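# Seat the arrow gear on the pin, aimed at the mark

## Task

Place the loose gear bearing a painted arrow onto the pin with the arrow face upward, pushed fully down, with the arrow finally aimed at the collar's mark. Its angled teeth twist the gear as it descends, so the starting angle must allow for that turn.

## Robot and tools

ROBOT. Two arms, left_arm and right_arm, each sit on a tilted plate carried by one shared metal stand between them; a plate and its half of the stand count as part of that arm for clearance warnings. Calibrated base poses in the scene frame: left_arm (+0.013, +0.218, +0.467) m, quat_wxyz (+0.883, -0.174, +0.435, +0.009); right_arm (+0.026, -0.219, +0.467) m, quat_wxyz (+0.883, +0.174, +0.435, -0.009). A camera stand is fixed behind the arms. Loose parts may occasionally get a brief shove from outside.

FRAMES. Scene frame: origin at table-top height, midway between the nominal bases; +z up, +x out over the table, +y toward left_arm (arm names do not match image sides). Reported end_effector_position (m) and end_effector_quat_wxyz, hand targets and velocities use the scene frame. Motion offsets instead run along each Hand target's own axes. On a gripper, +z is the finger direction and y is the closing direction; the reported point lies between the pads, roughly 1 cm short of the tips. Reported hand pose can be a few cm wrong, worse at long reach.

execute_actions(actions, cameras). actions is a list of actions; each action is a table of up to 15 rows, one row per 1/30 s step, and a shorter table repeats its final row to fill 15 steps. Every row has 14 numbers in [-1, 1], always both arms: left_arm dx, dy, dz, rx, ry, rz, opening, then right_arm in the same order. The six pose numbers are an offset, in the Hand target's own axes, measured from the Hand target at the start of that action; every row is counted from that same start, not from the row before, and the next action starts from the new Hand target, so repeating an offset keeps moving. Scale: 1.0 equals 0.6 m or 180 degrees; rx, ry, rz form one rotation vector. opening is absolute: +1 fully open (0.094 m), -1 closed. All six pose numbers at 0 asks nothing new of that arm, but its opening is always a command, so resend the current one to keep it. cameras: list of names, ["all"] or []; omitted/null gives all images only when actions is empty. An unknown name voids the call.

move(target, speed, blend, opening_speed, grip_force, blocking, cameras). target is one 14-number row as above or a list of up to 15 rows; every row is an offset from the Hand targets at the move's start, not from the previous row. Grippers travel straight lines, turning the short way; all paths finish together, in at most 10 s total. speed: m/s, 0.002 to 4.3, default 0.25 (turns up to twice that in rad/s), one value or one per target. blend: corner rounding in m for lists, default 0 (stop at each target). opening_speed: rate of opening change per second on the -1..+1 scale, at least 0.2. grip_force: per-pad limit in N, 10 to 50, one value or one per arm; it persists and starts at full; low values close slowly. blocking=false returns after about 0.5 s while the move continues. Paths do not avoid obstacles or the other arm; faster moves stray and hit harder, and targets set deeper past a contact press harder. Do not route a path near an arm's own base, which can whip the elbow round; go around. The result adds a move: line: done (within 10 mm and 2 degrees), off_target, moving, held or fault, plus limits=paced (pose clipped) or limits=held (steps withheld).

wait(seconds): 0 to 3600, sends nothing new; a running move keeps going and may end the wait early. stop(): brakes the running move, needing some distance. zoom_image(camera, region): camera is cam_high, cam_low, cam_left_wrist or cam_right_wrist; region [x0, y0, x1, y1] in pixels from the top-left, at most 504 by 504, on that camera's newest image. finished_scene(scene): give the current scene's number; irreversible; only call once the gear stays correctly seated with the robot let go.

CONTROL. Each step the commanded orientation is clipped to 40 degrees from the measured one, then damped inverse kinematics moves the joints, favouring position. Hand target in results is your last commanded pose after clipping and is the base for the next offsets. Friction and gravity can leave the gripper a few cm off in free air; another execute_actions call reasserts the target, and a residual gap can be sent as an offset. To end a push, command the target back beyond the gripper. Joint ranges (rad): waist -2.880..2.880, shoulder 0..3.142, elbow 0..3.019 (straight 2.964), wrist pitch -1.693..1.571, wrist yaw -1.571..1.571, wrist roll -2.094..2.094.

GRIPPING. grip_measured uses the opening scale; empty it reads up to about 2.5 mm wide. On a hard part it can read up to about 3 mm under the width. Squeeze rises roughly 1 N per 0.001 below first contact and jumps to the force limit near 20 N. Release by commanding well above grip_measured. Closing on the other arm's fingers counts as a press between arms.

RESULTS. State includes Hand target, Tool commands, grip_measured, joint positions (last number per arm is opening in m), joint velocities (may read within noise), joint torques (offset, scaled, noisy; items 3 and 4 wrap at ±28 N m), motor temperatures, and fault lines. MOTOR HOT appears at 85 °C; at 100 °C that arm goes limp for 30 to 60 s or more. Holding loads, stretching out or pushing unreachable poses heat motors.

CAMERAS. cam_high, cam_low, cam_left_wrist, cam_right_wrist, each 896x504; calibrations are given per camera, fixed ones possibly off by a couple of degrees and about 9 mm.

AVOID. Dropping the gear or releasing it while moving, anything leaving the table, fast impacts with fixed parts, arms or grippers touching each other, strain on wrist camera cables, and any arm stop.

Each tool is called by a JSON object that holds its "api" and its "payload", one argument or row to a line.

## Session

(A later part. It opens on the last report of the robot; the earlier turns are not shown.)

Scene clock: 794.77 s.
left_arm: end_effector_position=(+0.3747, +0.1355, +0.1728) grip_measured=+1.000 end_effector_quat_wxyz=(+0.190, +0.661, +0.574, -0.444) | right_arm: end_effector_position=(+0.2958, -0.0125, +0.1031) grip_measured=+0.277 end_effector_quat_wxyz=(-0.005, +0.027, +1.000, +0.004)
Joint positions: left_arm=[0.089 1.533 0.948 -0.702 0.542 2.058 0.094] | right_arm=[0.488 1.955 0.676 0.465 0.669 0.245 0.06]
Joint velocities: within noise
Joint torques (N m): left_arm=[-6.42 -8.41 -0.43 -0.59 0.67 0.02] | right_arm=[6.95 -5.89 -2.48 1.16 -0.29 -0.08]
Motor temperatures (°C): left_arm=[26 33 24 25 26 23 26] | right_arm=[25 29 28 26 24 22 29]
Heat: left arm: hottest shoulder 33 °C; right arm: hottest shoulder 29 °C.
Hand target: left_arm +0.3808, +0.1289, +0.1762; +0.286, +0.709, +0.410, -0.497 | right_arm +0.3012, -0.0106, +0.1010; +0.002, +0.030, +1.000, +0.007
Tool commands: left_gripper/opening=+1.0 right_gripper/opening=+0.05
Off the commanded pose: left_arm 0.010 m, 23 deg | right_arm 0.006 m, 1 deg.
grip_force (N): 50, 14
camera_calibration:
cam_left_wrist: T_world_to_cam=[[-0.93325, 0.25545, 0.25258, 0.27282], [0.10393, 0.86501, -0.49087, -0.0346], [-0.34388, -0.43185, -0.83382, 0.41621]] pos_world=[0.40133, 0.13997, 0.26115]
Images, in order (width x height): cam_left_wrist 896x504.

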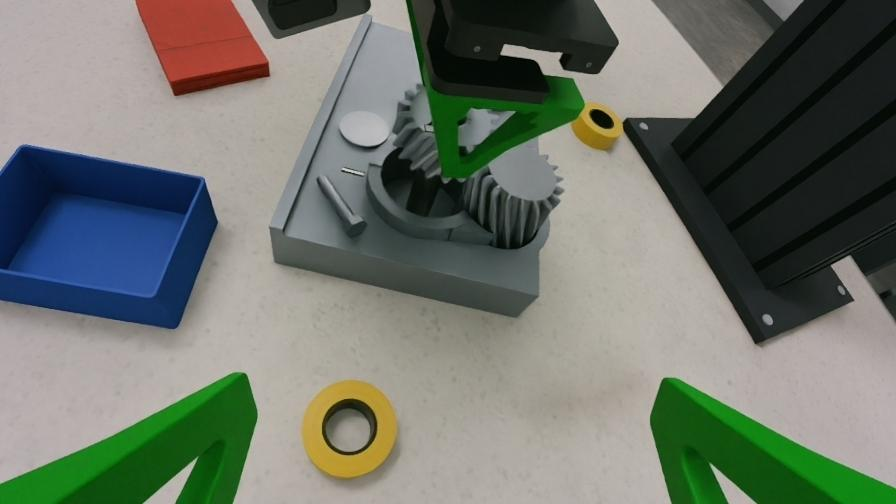

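{"api": "move", "payload": {
  "target": [
    [0, 0, 0, 0, 0, 0, 1, 0, 0, 0.0017, 0, 0, 0.022, 0.05],
    [0, 0, 0, 0, 0, 0, 1, 0, 0, 0.0083, 0, 0, 0.047, 0.05]
  ],
  "speed": 0.06,
  "cameras": ["cam_right_wrist", "cam_low"]
}}

{"api": "zoom_image", "payload": {
  "camera": "cam_low",
  "region": [345, 250, 415, 320]
}}

{"api": "zoom_image", "payload": {
  "camera": "cam_right_wrist",
  "region": [290, 260, 630, 504]
}}

Scene clock: 805.93 s.
left_arm: end_effector_position=(+0.3747, +0.1355, +0.1728) grip_measured=+1.000 end_effector_quat_wxyz=(+0.190, +0.661, +0.574, -0.444) | right_arm: end_effector_position=(+0.2957, -0.0124, +0.0997) grip_measured=+0.277 end_effector_quat_wxyz=(-0.005, +0.079, +0.997, +0.004)
Joint positions: left_arm=[0.089 1.533 0.948 -0.702 0.542 2.058 0.094] | right_arm=[0.482 1.963 0.681 0.471 0.664 0.344 0.06]
Joint torques (N m): left_arm=[-6.77 -8.35 -0.44 -0.51 0.66 0.06] | right_arm=[6.65 -5.83 -2.28 1.25 -0.32 0.33]
Heat: left arm: hottest shoulder 33 °C; right arm: hottest shoulder 30 °C.
Hand target: left_arm +0.3808, +0.1289, +0.1762; +0.286, +0.709, +0.410, -0.497 | right_arm +0.3011, -0.0105, +0.0960; +0.002, +0.103, +0.995, +0.007
Off the commanded pose: left_arm 0.010 m, 23 deg | right_arm 0.007 m, 3 deg.
joint sent to its limit (left arm) — joint 6 (wrist roll), upper limit. The joint targets are off in orientation, not in position.
grip_force (N): 50, 14
move: off_target (right_arm)
cam_right_wrist: T_world_to_cam=[[-0.16694, -0.98595, -0.00522, 0.04031], [-0.88837, 0.14812, 0.43458, 0.26125], [-0.4277, 0.07718, -0.90062, 0.30667]] pos_world=[0.36997, -0.02262, 0.16287]
Images, in order (width x height): cam_low 896x504, cam_right_wrist 896x504.

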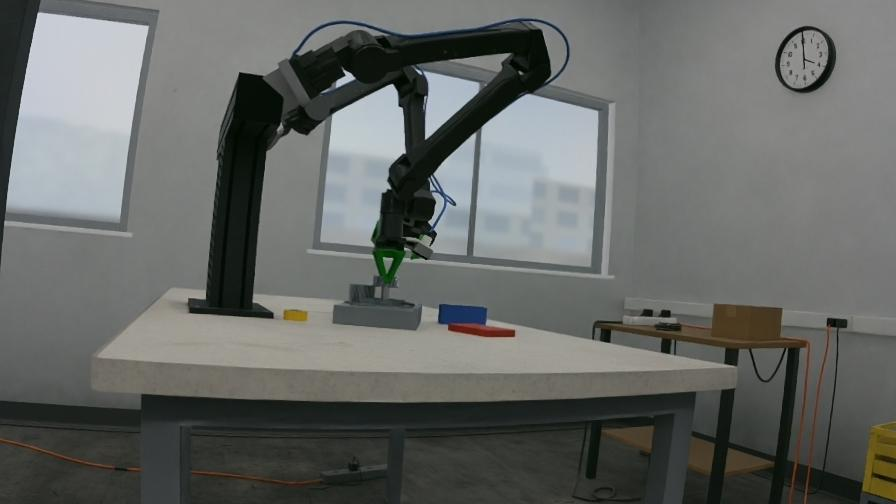

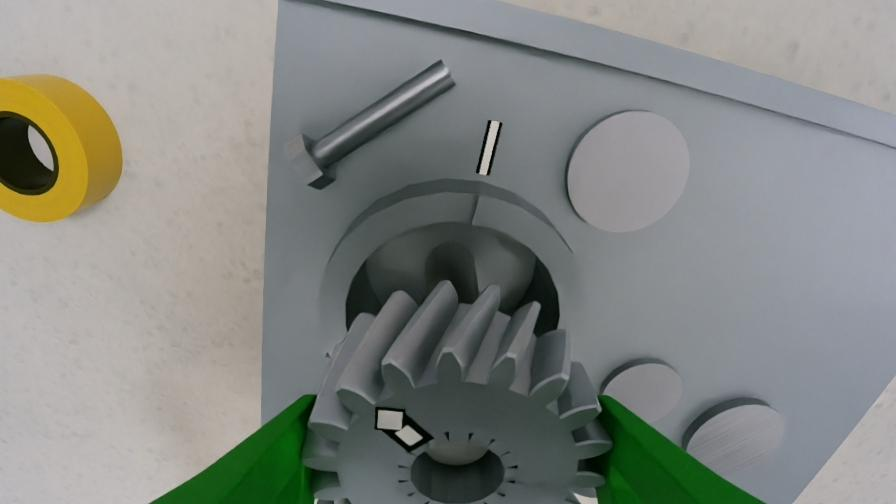

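Scaled by 7.200 from the camera's image (finer frame: 1280x720).

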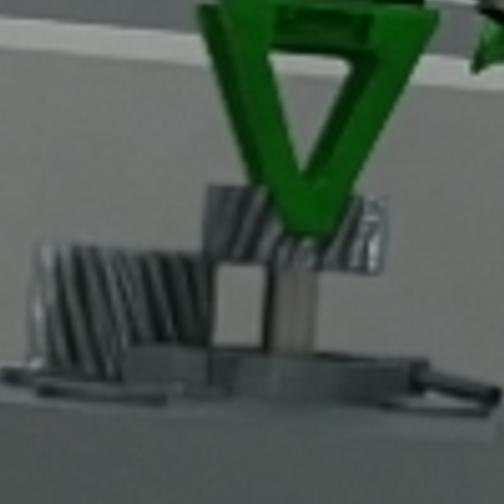

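Scaled by 1.482 from the camera's image (finer frame: 1280x720).

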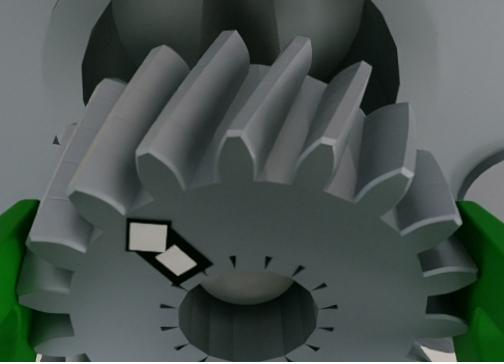

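{"api": "move", "payload": {
  "target": [0, 0, 0, 0, 0, 0, 1, 0, 0, 0.025, 0, 0, 0.0617, 0.05],
  "speed": 0.06,
  "cameras": ["cam_right_wrist"]
}}

Scene clock: 815.33 s.
left_arm: end_effector_position=(+0.3747, +0.1355, +0.1728) grip_measured=+1.000 end_effector_quat_wxyz=(+0.190, +0.661, +0.574, -0.444) | right_arm: end_effector_position=(+0.2959, -0.0120, +0.0982) grip_measured=+0.277 end_effector_quat_wxyz=(-0.002, +0.108, +0.994, +0.005)
Joint positions: left_arm=[0.089 1.533 0.948 -0.702 0.542 2.058 0.094] | right_arm=[0.481 1.97 0.681 0.489 0.662 0.397 0.06]
Joint torques (N m): left_arm=[-6.42 -8.88 -0.43 -0.58 0.66 0.05] | right_arm=[4.95 -3.84 -0.51 1.68 -1.03 1.43]
Heat: left arm: hottest shoulder 33 °C; right arm: hottest shoulder 30 °C.
Hand target: left_arm +0.3808, +0.1289, +0.1762; +0.286, +0.709, +0.410, -0.497 | right_arm +0.3012, -0.0103, +0.0810; +0.001, +0.199, +0.980, +0.007
Off the commanded pose: left_arm 0.010 m, 23 deg | right_arm 0.018 m, 11 deg.
joint sent to its limit (left arm) — joint 6 (wrist roll), upper limit. The joint targets are off in orientation, not in position.
grip_force (N): 50, 14
move: off_target (right_arm)
cam_right_wrist: T_world_to_cam=[[-0.22564, -0.97418, -0.00754, 0.0586], [-0.88086, 0.20071, 0.42873, 0.26109], [-0.41615, 0.10338, -0.9034, 0.3026]] pos_world=[0.36913, -0.0266, 0.16188]

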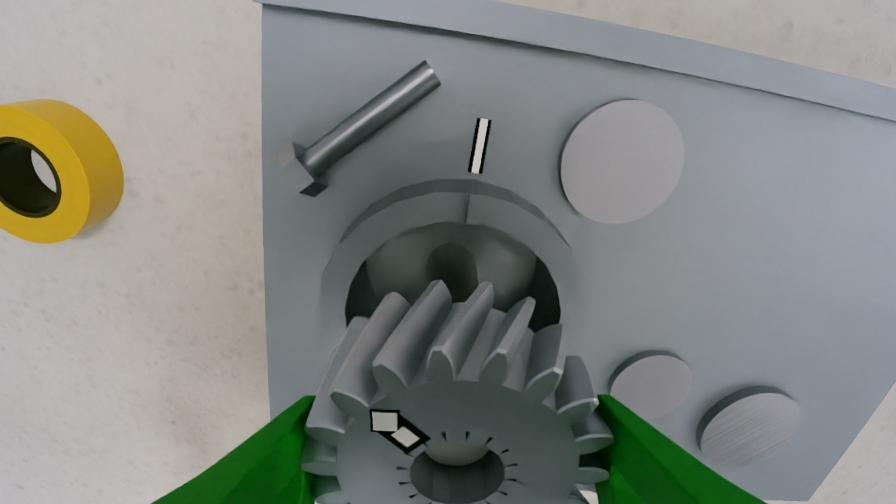

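{"api": "move", "payload": {
  "target": [0, 0, 0, 0, 0, 0, 1, 0, 0, -0.0235, 0, 0, -0.045, 0.05],
  "speed": 0.1,
  "grip_force": [50, 10],
  "cameras": ["cam_right_wrist", "cam_low"]
}}

{"api": "zoom_image", "payload": {
  "camera": "cam_right_wrist",
  "region": [290, 260, 630, 504]
}}

{"api": "zoom_image", "payload": {
  "camera": "cam_low",
  "region": [345, 250, 415, 320]
}}

Scene clock: 830.13 s.
left_arm: end_effector_position=(+0.3747, +0.1355, +0.1728) grip_measured=+1.000 end_effector_quat_wxyz=(+0.190, +0.661, +0.574, -0.444) | right_arm: end_effector_position=(+0.2955, -0.0125, +0.0986) grip_measured=+0.280 end_effector_quat_wxyz=(-0.002, +0.102, +0.995, +0.004)
Joint positions: left_arm=[0.089 1.533 0.948 -0.702 0.542 2.058 0.094] | right_arm=[0.481 1.969 0.679 0.489 0.663 0.385 0.06]
Joint torques (N m): left_arm=[-6.18 -8.59 -0.36 -0.58 0.66 0.05] | right_arm=[6.83 -5.95 -2.09 0.75 -0.35 0.41]
Heat: left arm: hottest shoulder 33 °C; right arm: hottest shoulder 29 °C.
Hand target: left_arm +0.3808, +0.1289, +0.1762; +0.286, +0.709, +0.410, -0.497 | right_arm +0.3009, -0.0105, +0.0951; +0.001, +0.129, +0.992, +0.007
Off the commanded pose: left_arm 0.010 m, 23 deg | right_arm 0.007 m, 3 deg.
joint sent to its limit (left arm) — joint 6 (wrist roll), upper limit. The joint targets are off in orientation, not in position.
grip_force (N): 50, 10
move: off_target (right_arm)
cam_right_wrist: T_world_to_cam=[[-0.21387, -0.97684, -0.00678, 0.0544], [-0.88321, 0.1904, 0.42859, 0.26118], [-0.41737, 0.09766, -0.90347, 0.3031]] pos_world=[0.36882, -0.02618, 0.16228]
Images, in order (width x height): cam_low 896x504, cam_right_wrist 896x504.

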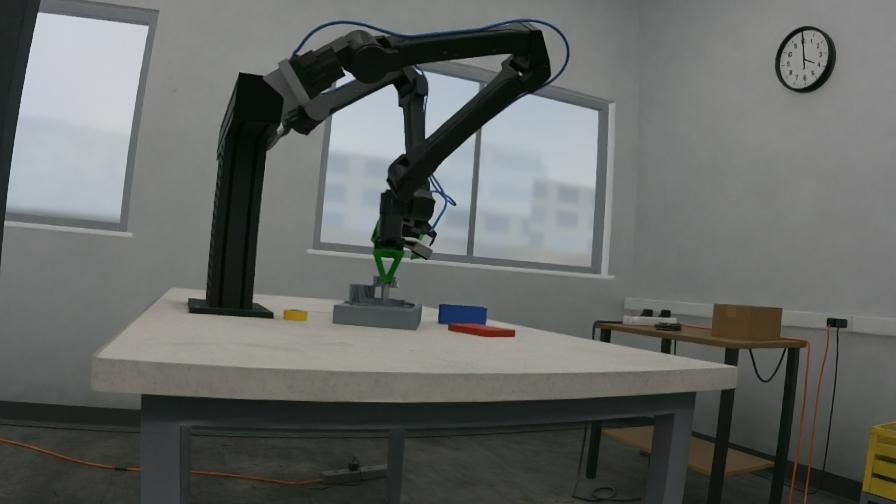

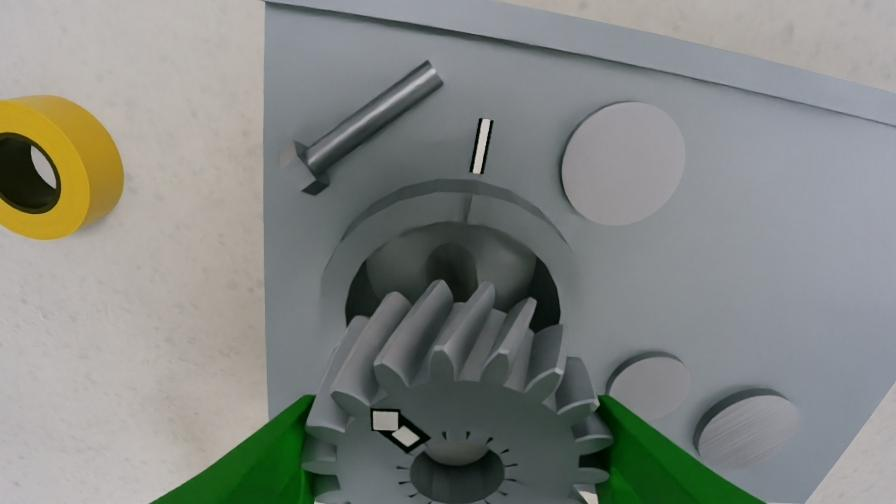

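Scaled by 1.482 from the camera's image (finer frame: 1280x720).

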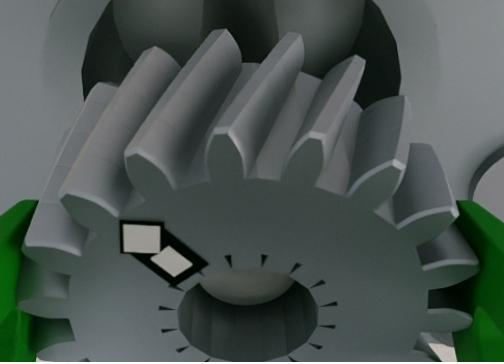

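Scaled by 7.200 from the camera's image (finer frame: 1280x720).

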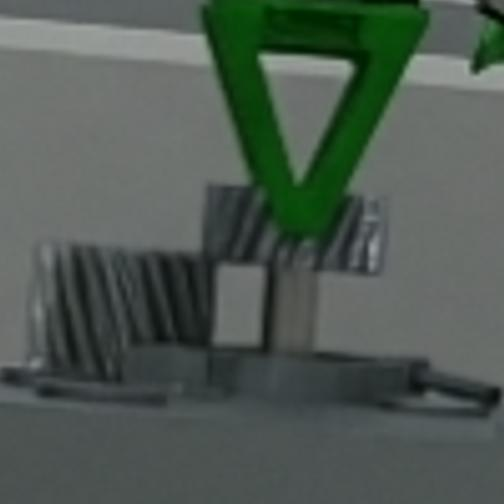

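{"api": "move", "payload": {
  "target": [0, 0, 0, 0, 0, 0, 1, 0, 0, 0.003, 0, 0, -0.045, 0.05],
  "speed": 0.04,
  "grip_force": [50, 14],
  "cameras": ["cam_right_wrist", "cam_low"]
}}

{"api": "zoom_image", "payload": {
  "camera": "cam_right_wrist",
  "region": [290, 260, 630, 504]
}}

{"api": "zoom_image", "payload": {
  "camera": "cam_low",
  "region": [345, 250, 415, 320]
}}

Scene clock: 860.70 s.
left_arm: end_effector_position=(+0.3747, +0.1355, +0.1728) grip_measured=+1.000 end_effector_quat_wxyz=(+0.190, +0.661, +0.574, -0.444) | right_arm: end_effector_position=(+0.2953, -0.0123, +0.0975) grip_measured=+0.280 end_effector_quat_wxyz=(-0.002, +0.070, +0.998, +0.005)
Joint positions: left_arm=[0.089 1.533 0.948 -0.702 0.542 2.058 0.094] | right_arm=[0.479 1.971 0.681 0.489 0.66 0.32 0.06]
Joint torques (N m): left_arm=[-6.65 -8.47 -0.42 -0.49 0.68 0.04] | right_arm=[6.71 -6.07 -1.96 0.7 -0.25 -0.33]
Heat: left arm: hottest shoulder 33 °C; right arm: hottest shoulder 29 °C.
Hand target: left_arm +0.3808, +0.1289, +0.1762; +0.286, +0.709, +0.410, -0.497 | right_arm +0.3010, -0.0105, +0.0933; +0.002, +0.059, +0.998, +0.007
Off the commanded pose: left_arm 0.010 m, 23 deg | right_arm 0.007 m, 1 deg.
joint sent to its limit (left arm) — joint 6 (wrist roll), upper limit. The joint targets are off in orientation, not in position.
grip_force (N): 50, 14
move: done
cam_right_wrist: T_world_to_cam=[[-0.15062, -0.98856, -0.00828, 0.03581], [-0.89323, 0.1325, 0.42964, 0.26355], [-0.42362, 0.07211, -0.90296, 0.30346]] pos_world=[0.36936, -0.0214, 0.16108]
Images, in order (width x height): cam_low 896x504, cam_right_wrist 896x504.

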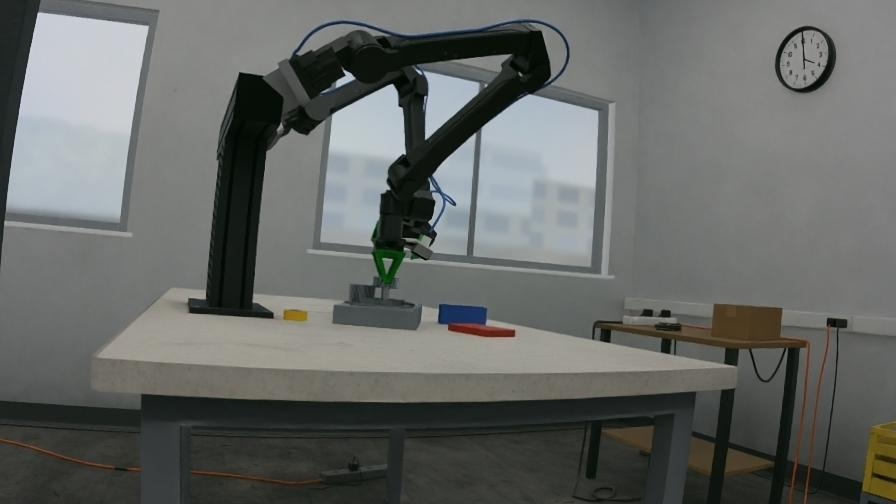

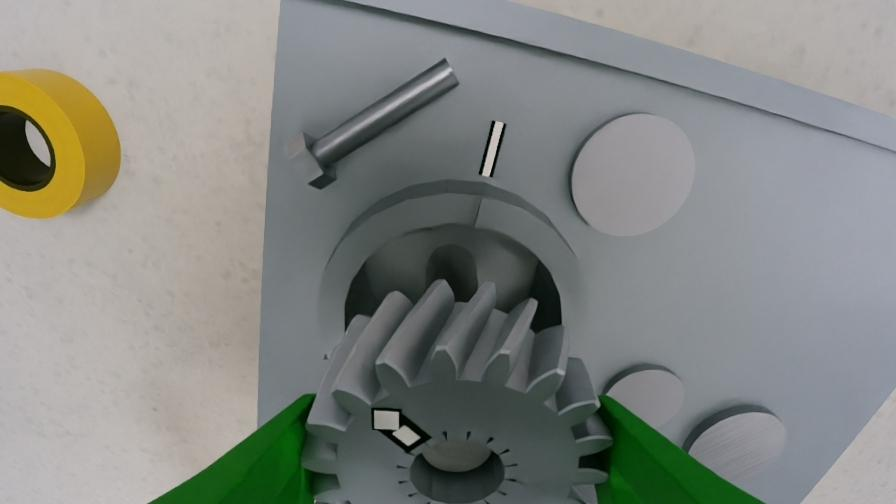

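Scaled by 1.482 from the camera's image (finer frame: 1280x720).

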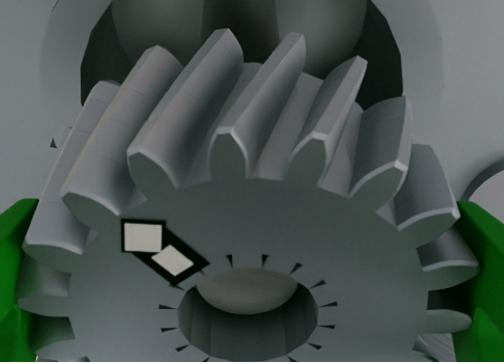

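Scaled by 7.200 from the camera's image (finer frame: 1280x720).

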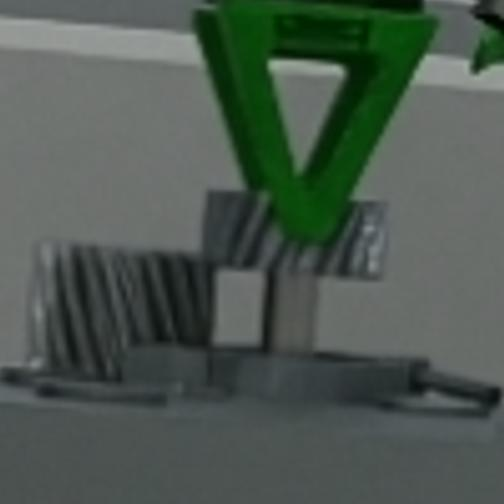

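{"api": "move", "payload": {
  "target": [
    [0, 0, 0, 0, 0, 0, 1, 0, 0, 0.0033, 0, 0, -0.008, 0.05],
    [0, 0, 0, 0, 0, 0, 1, 0, 0, 0.0067, 0, 0, 0.027, 0.05],
    [0, 0, 0, 0, 0, 0, 1, 0, 0, 0.01, 0, 0, 0.01, 0.05],
    [0, 0, 0, 0, 0, 0, 1, 0, 0, 0.0133, 0, 0, 0.04, 0.05]
  ],
  "speed": 0.06,
  "blend": 0.003,
  "cameras": ["cam_right_wrist", "cam_low"]
}}

{"api": "zoom_image", "payload": {
  "camera": "cam_right_wrist",
  "region": [290, 260, 630, 504]
}}

{"api": "zoom_image", "payload": {
  "camera": "cam_low",
  "region": [345, 250, 415, 320]
}}

Scene clock: 872.03 s.
left_arm: end_effector_position=(+0.3747, +0.1355, +0.1728) grip_measured=+1.000 end_effector_quat_wxyz=(+0.190, +0.661, +0.574, -0.444) | right_arm: end_effector_position=(+0.2953, -0.0122, +0.0923) grip_measured=+0.280 end_effector_quat_wxyz=(-0.004, +0.109, +0.994, +0.005)
Joint positions: left_arm=[0.089 1.533 0.948 -0.702 0.542 2.058 0.094] | right_arm=[0.47 1.982 0.692 0.49 0.653 0.393 0.06]
Joint torques (N m): left_arm=[-6.53 -8.7 -0.44 -0.54 0.65 0.06] | right_arm=[6.42 -5.07 -1.78 1.21 -0.36 0.06]
Heat: left arm: hottest shoulder 33 °C; right arm: hottest shoulder 29 °C.
Hand target: left_arm +0.3808, +0.1289, +0.1762; +0.286, +0.709, +0.410, -0.497 | right_arm +0.3011, -0.0104, +0.0853; +0.001, +0.122, +0.993, +0.007
Off the commanded pose: left_arm 0.010 m, 23 deg | right_arm 0.009 m, 2 deg.
joint sent to its limit (left arm) — joint 6 (wrist roll), upper limit. The joint targets are off in orientation, not in position.
grip_force (N): 50, 14
move: done
cam_right_wrist: T_world_to_cam=[[-0.22707, -0.97385, -0.00747, 0.05862], [-0.87836, 0.20148, 0.43347, 0.26197], [-0.42063, 0.10499, -0.90114, 0.29816]] pos_world=[0.36883, -0.027, 0.15557]
Images, in order (width x height): cam_low 896x504, cam_right_wrist 896x504.

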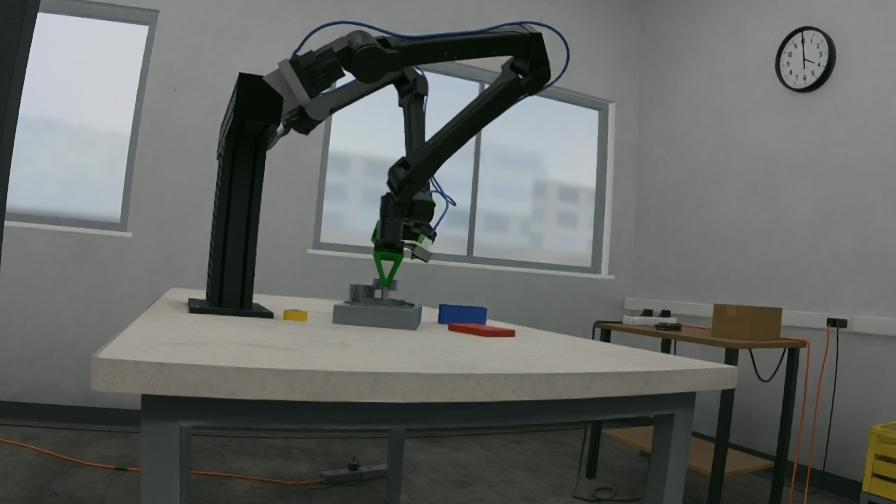

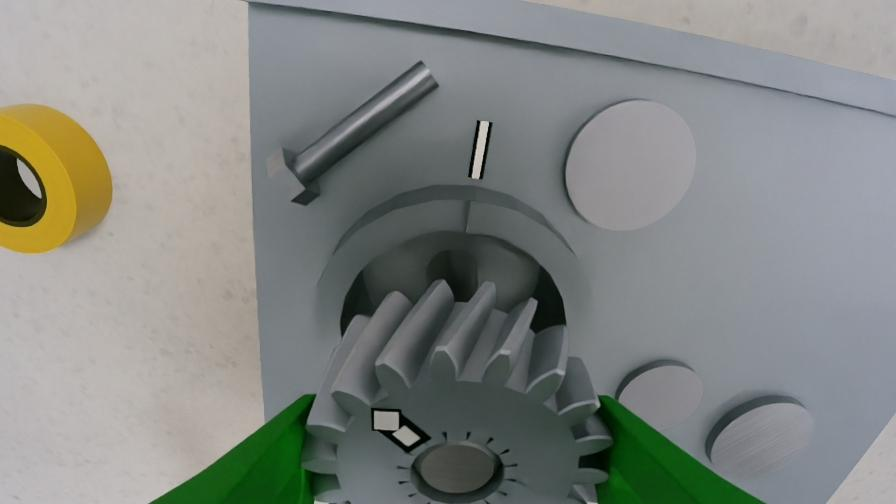

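Scaled by 1.482 from the camera's image (finer frame: 1280x720).

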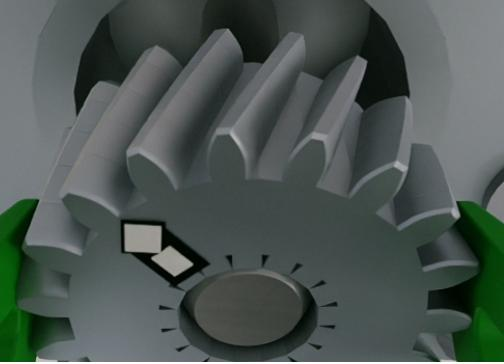

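Scaled by 7.200 from the camera's image (finer frame: 1280x720).

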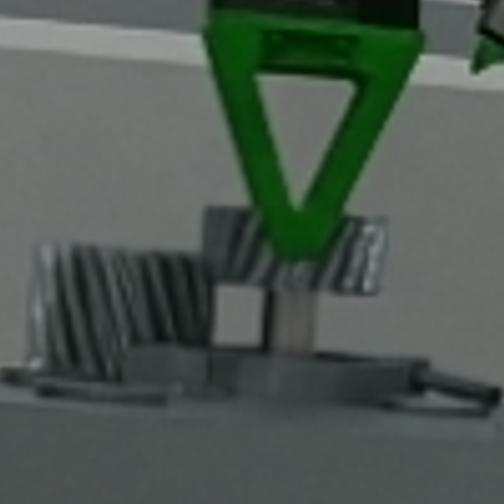

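{"api": "move", "payload": {
  "target": [
    [0, 0, 0, 0, 0, 0, 1, 0, 0, 0, 0, 0, -0.006, 0.05],
    [0, 0, 0, 0, 0, 0, 1, 0, 0, 0.0042, 0, 0, 0.020, 0.05],
    [0, 0, 0, 0, 0, 0, 1, 0, 0, 0.0083, 0, 0, 0.015, 0.05],
    [0, 0, 0, 0, 0, 0, 1, 0, 0, 0.0125, 0, 0, 0.044, 0.05],
    [0, 0, 0, 0, 0, 0, 1, 0, 0, 0.0167, 0, 0, 0.039, 0.05],
    [0, 0, 0, 0, 0, 0, 1, 0, 0, 0.0208, 0, 0, 0.067, 0.05],
    [0, 0, 0, 0, 0, 0, 1, 0, 0, 0.025, 0, 0, 0.063, 0.05],
    [0, 0, 0, 0, 0, 0, 1, 0, 0, 0.0292, 0, 0, 0.09, 0.05]
  ],
  "speed": 0.06,
  "blend": 0.003,
  "cameras": ["cam_right_wrist", "cam_low"]
}}

{"api": "zoom_image", "payload": {
  "camera": "cam_right_wrist",
  "region": [290, 260, 630, 504]
}}

{"api": "zoom_image", "payload": {
  "camera": "cam_low",
  "region": [345, 250, 415, 320]
}}

Scene clock: 884.63 s.
left_arm: end_effector_position=(+0.3747, +0.1355, +0.1728) grip_measured=+1.000 end_effector_quat_wxyz=(+0.190, +0.661, +0.574, -0.444) | right_arm: end_effector_position=(+0.2955, -0.0120, +0.0743) grip_measured=+0.280 end_effector_quat_wxyz=(-0.005, +0.246, +0.969, +0.005)
Joint positions: left_arm=[0.089 1.533 0.948 -0.702 0.542 2.058 0.094] | right_arm=[0.443 2.026 0.724 0.516 0.633 0.648 0.06]
Joint torques (N m): left_arm=[-6.48 -8.82 -0.44 -0.5 0.67 0.05] | right_arm=[6.48 -5.42 -2.02 1.13 -0.31 0.12]
Heat: left arm: hottest shoulder 33 °C; right arm: hottest shoulder 29 °C.
Hand target: left_arm +0.3808, +0.1289, +0.1762; +0.286, +0.709, +0.410, -0.497 | right_arm +0.3013, -0.0101, +0.0678; +0.000, +0.260, +0.965, +0.007
Off the commanded pose: left_arm 0.010 m, 23 deg | right_arm 0.009 m, 2 deg.
joint sent to its limit (left arm) — joint 6 (wrist roll), upper limit. The joint targets are off in orientation, not in position.
grip_force (N): 50, 14
move: done
cam_right_wrist: T_world_to_cam=[[-0.48664, -0.87359, -0.00474, 0.13642], [-0.78732, 0.43621, 0.43571, 0.24563], [-0.37856, 0.21577, -0.90007, 0.2708]] pos_world=[0.36229, -0.0464, 0.13736]
Images, in order (width x height): cam_low 896x504, cam_right_wrist 896x504.

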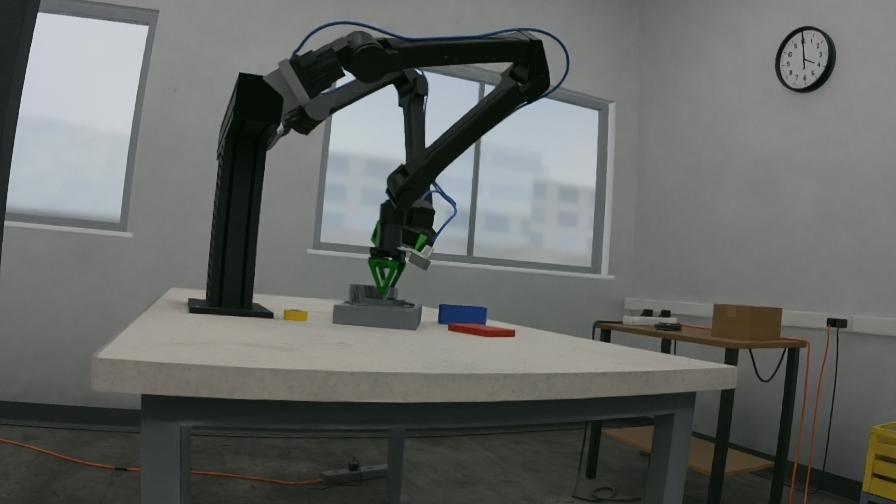

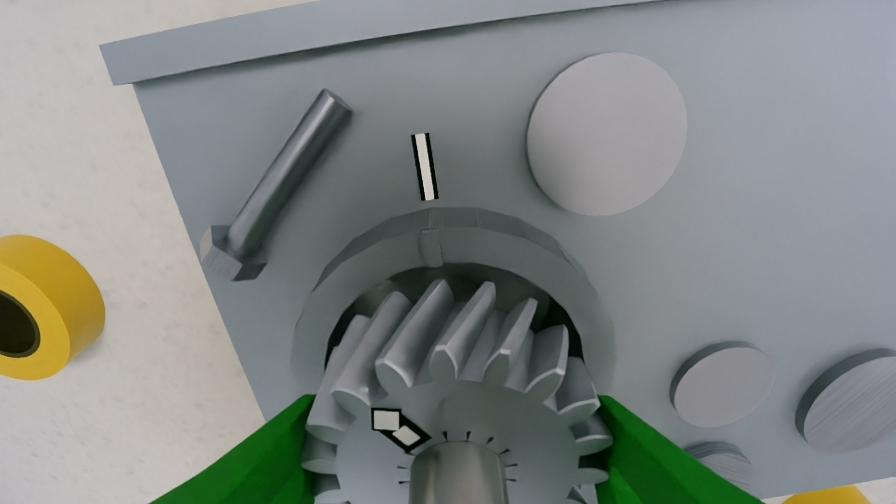

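Scaled by 1.482 from the camera's image (finer frame: 1280x720).

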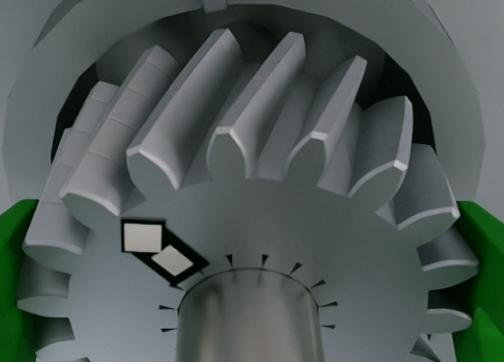

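Scaled by 7.200 from the camera's image (finer frame: 1280x720).

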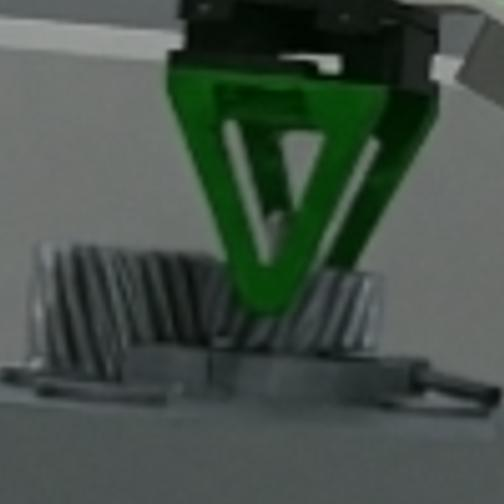

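{"api": "move", "payload": {
  "target": [
    [0, 0, 0, 0, 0, 0, 1, 0, 0, 0, 0, 0, -0.004, 0.05],
    [0, 0, 0, 0, 0, 0, 1, 0, 0, 0.0045, 0, 0, 0.022, 0.05],
    [0, 0, 0, 0, 0, 0, 1, 0, 0, 0.0089, 0, 0, 0.018, 0.05],
    [0, 0, 0, 0, 0, 0, 1, 0, 0, 0.0133, 0, 0, 0.045, 0.05]
  ],
  "speed": 0.06,
  "blend": 0.003,
  "cameras": ["cam_right_wrist", "cam_low"]
}}

{"api": "zoom_image", "payload": {
  "camera": "cam_low",
  "region": [345, 250, 415, 320]
}}

Scene clock: 902.93 s.
left_arm: end_effector_position=(+0.3747, +0.1355, +0.1728) grip_measured=+1.000 end_effector_quat_wxyz=(+0.190, +0.661, +0.574, -0.444) | right_arm: end_effector_position=(+0.2955, -0.0118, +0.0662) grip_measured=+0.280 end_effector_quat_wxyz=(-0.006, +0.306, +0.952, +0.004)
Joint positions: left_arm=[0.089 1.533 0.948 -0.702 0.542 2.058 0.094] | right_arm=[0.432 2.045 0.739 0.525 0.625 0.763 0.06]
Joint torques (N m): left_arm=[-6.42 -8.47 -0.42 -0.59 0.68 0.02] | right_arm=[6.48 -5.6 -2.09 1.1 -0.3 0.29]
Heat: left arm: hottest shoulder 33 °C; right arm: hottest shoulder 29 °C.
Hand target: left_arm +0.3808, +0.1289, +0.1762; +0.286, +0.709, +0.410, -0.497 | right_arm +0.3013, -0.0100, +0.0598; +0.000, +0.328, +0.945, +0.007
Off the commanded pose: left_arm 0.010 m, 23 deg | right_arm 0.009 m, 3 deg.
joint sent to its limit (left arm) — joint 6 (wrist roll), upper limit. The joint targets are off in orientation, not in position.
grip_force (N): 50, 14
move: off_target (right_arm)
cam_right_wrist: T_world_to_cam=[[-0.59141, -0.80637, -0.00257, 0.16814], [-0.72606, 0.53112, 0.43676, 0.23203], [-0.35082, 0.26017, -0.89958, 0.25575]] pos_world=[0.35763, -0.05419, 0.12916]
Images, in order (width x height): cam_low 896x504, cam_right_wrist 896x504.

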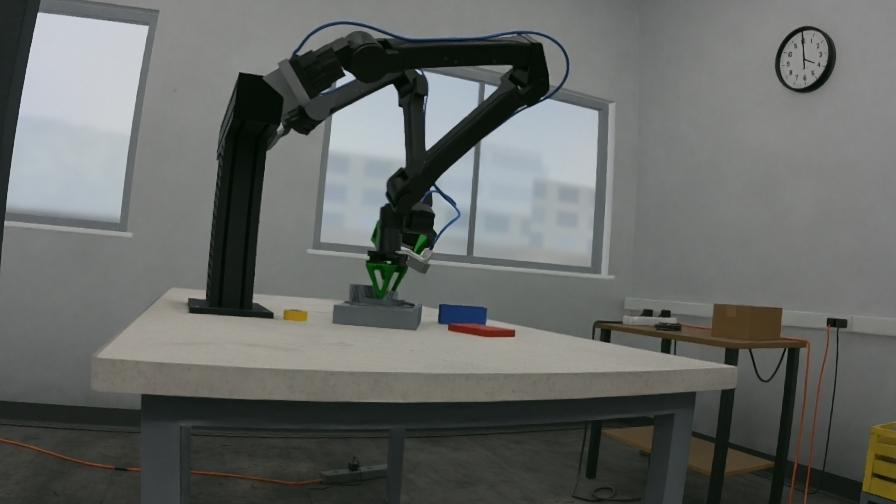

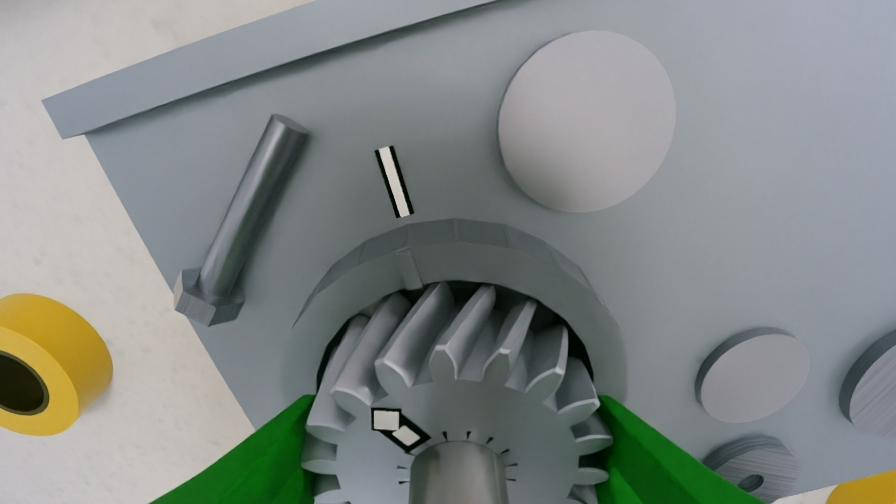

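Scaled by 7.200 from the camera's image (finer frame: 1280x720).

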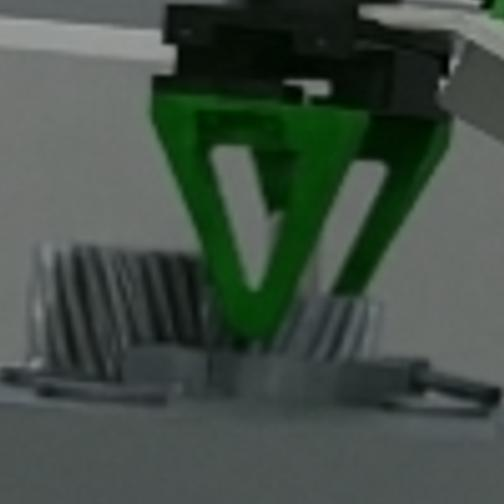

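{"api": "move", "payload": {
  "target": [
    [0, 0, 0, 0, 0, 0, 1, 0, 0, -0.0167, 0, 0, -0.008, 0.05],
    [0, 0, 0, 0, 0, 0, 1, 0, 0, -0.0175, 0, 0, -0.008, 0.5]
  ],
  "speed": 0.05,
  "opening_speed": 0.5,
  "cameras": ["cam_right_wrist", "cam_low"]
}}

{"api": "zoom_image", "payload": {
  "camera": "cam_low",
  "region": [345, 250, 415, 320]
}}

Scene clock: 926.63 s.
left_arm: end_effector_position=(+0.3747, +0.1355, +0.1728) grip_measured=+1.000 end_effector_quat_wxyz=(+0.190, +0.661, +0.574, -0.444) | right_arm: end_effector_position=(+0.2957, -0.0122, +0.0663) grip_measured=+0.497 end_effector_quat_wxyz=(-0.005, +0.310, +0.951, +0.003)
Joint positions: left_arm=[0.089 1.533 0.948 -0.702 0.542 2.058 0.094] | right_arm=[0.432 2.045 0.739 0.525 0.628 0.77 0.07]
Joint torques (N m): left_arm=[-6.53 -8.64 -0.47 -0.59 0.67 0.03] | right_arm=[7.77 -7.36 -3.79 0.75 0.05 0.09]
Heat: left arm: hottest shoulder 33 °C; right arm: hottest shoulder 29 °C.
Hand target: left_arm +0.3808, +0.1289, +0.1762; +0.286, +0.709, +0.410, -0.497 | right_arm +0.3012, -0.0101, +0.0703; +0.000, +0.316, +0.949, +0.007
Off the commanded pose: left_arm 0.010 m, 23 deg | right_arm 0.007 m, 1 deg.
joint sent to its limit (left arm) — joint 6 (wrist roll), upper limit. The joint targets are off in orientation, not in position.
grip_force (N): 50, 14
move: done
cam_right_wrist: T_world_to_cam=[[-0.59774, -0.80168, -0.00102, 0.16984], [-0.72206, 0.53782, 0.43516, 0.2314], [-0.34831, 0.26086, -0.90035, 0.25533]] pos_world=[0.35753, -0.0549, 0.12936]
Images, in order (width x height): cam_low 896x504, cam_right_wrist 896x504.

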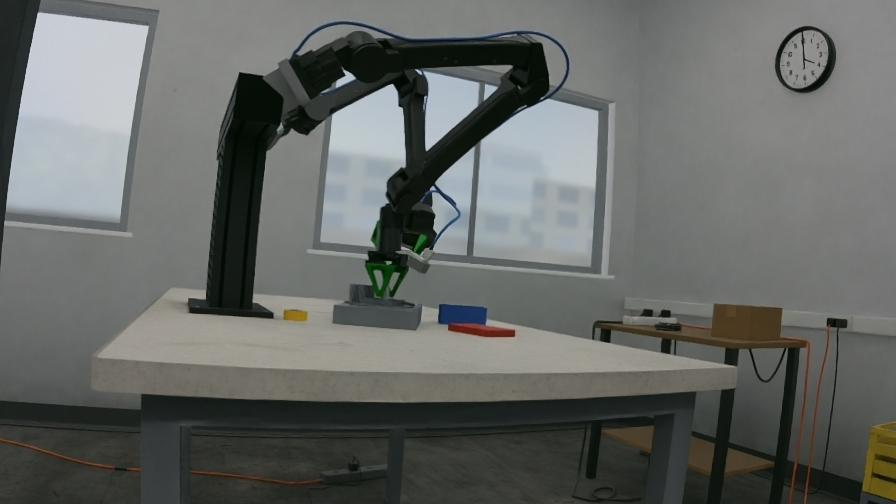

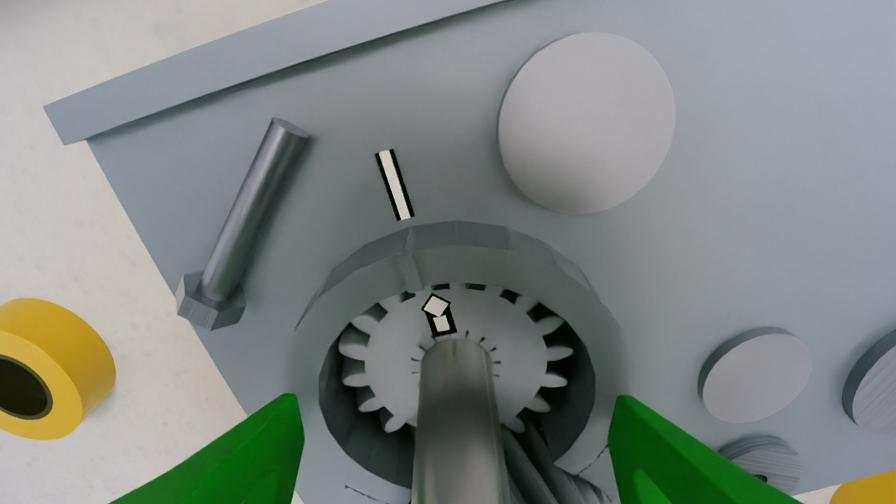

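Scaled by 7.200 from the camera's image (finer frame: 1280x720).

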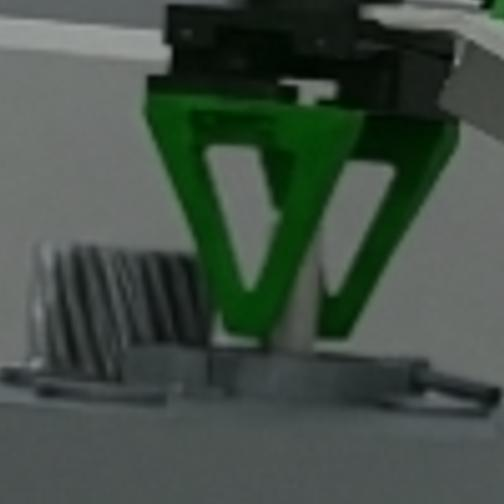

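{"api": "zoom_image", "payload": {
  "camera": "cam_right_wrist",
  "region": [300, 140, 620, 504]
}}

Scaled by 1.385 from the camera's image (finer frame: 1280x720).

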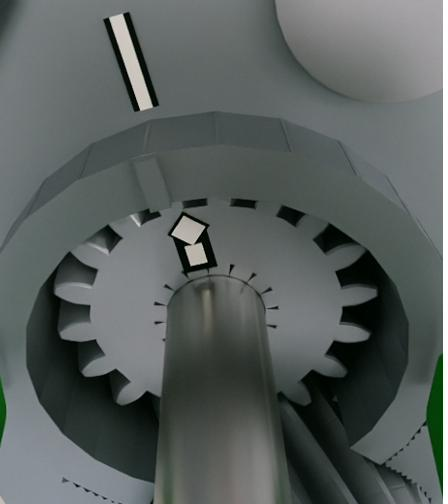

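{"api": "move", "payload": {
  "target": [0, 0, 0, 0, 0, 0, 1, 0, 0, -0.05, 0, 0, 0, 0.5],
  "speed": 0.15,
  "cameras": ["cam_right_wrist", "cam_left_wrist", "cam_low"]
}}

{"api": "zoom_image", "payload": {
  "camera": "cam_right_wrist",
  "region": [300, 160, 600, 504]
}}

{"api": "zoom_image", "payload": {
  "camera": "cam_left_wrist",
  "region": [340, 100, 560, 260]
}}

Scene clock: 948.80 s.
left_arm: end_effector_position=(+0.3747, +0.1355, +0.1728) grip_measured=+1.000 end_effector_quat_wxyz=(+0.190, +0.661, +0.574, -0.444) | right_arm: end_effector_position=(+0.3120, -0.0110, +0.0929) grip_measured=+0.497 end_effector_quat_wxyz=(+0.008, +0.322, +0.947, +0.007)
Joint positions: left_arm=[0.089 1.533 0.948 -0.702 0.542 2.058 0.094] | right_arm=[0.47 1.966 0.707 0.492 0.66 0.809 0.07]
Joint torques (N m): left_arm=[-6.59 -8.64 -0.39 -0.53 0.67 0.01] | right_arm=[8.41 -6.65 -4.92 0.36 0.09 0.1]
Heat: left arm: hottest shoulder 33 °C; right arm: hottest shoulder 29 °C.
Hand target: left_arm +0.3808, +0.1289, +0.1762; +0.286, +0.709, +0.410, -0.497 | right_arm +0.3011, -0.0105, +0.1003; +0.000, +0.316, +0.949, +0.007
Off the commanded pose: left_arm 0.010 m, 23 deg | right_arm 0.013 m, 1 deg.
joint sent to its limit (left arm) — joint 6 (wrist roll), upper limit. The joint targets are off in orientation, not in position.
grip_force (N): 50, 14
move: off_target (right_arm)
cam_left_wrist: T_world_to_cam=[[-0.93325, 0.25545, 0.25258, 0.27282], [0.10393, 0.86501, -0.49087, -0.0346], [-0.34388, -0.43185, -0.83382, 0.41621]] pos_world=[0.40133, 0.13997, 0.26115]
cam_right_wrist: T_world_to_cam=[[-0.61745, -0.78641, -0.01791, 0.18842], [-0.72011, 0.55594, 0.41517, 0.23236], [-0.31654, 0.26924, -0.90957, 0.27573]] pos_world=[0.37094, -0.05524, 0.1577]
Images, in order (width x height): cam_low 896x504, cam_left_wrist 896x504, cam_right_wrist 896x504.

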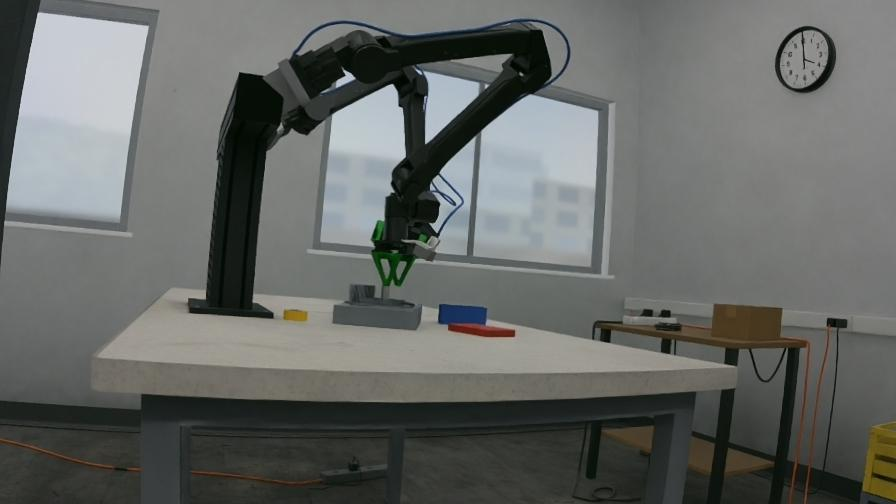

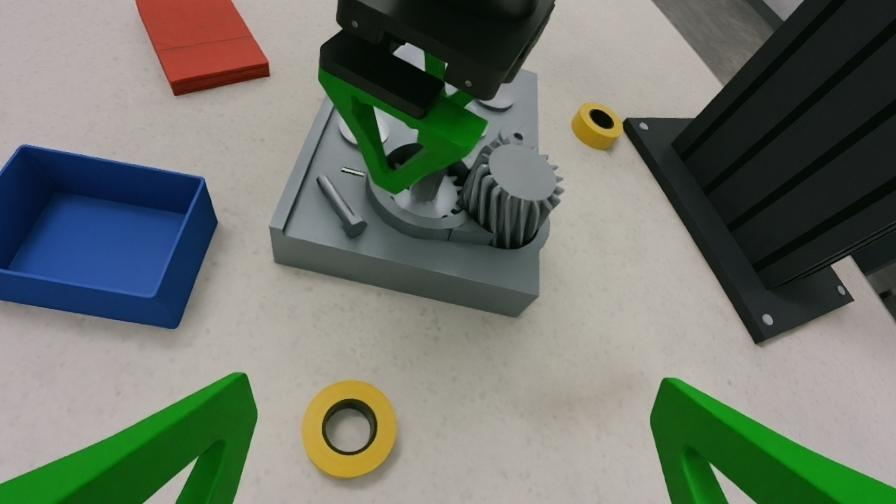

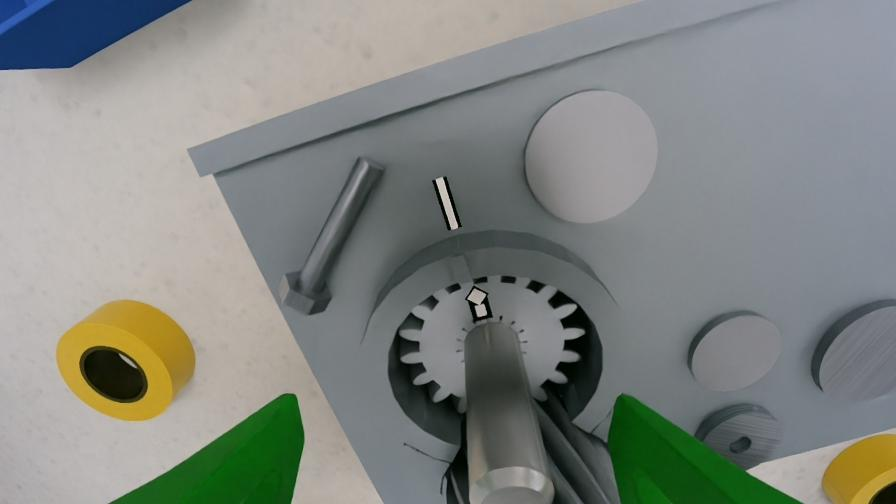

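Scaled by 1.465 from the camera's image (finer frame: 1280x720).

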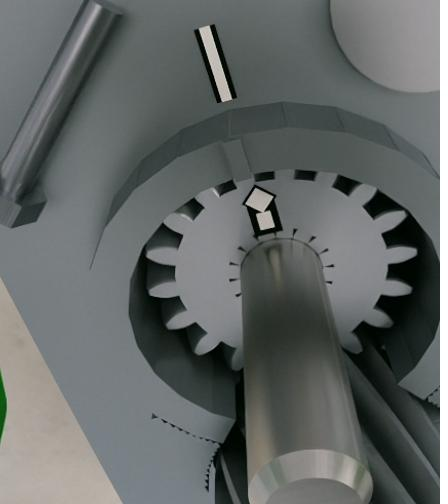

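Scaled by 2.291 from the camera's image (finer frame: 1280x720).

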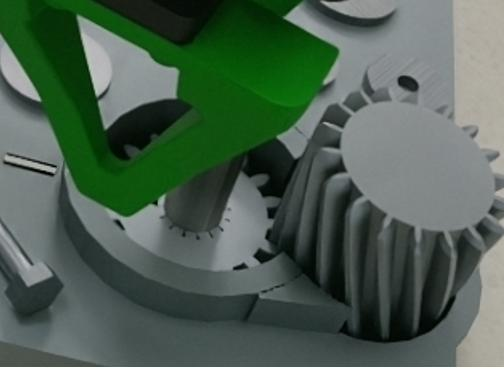

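{"api": "finished_scene", "payload": {
  "scene": 1
}}

The scene is finished: the task was done.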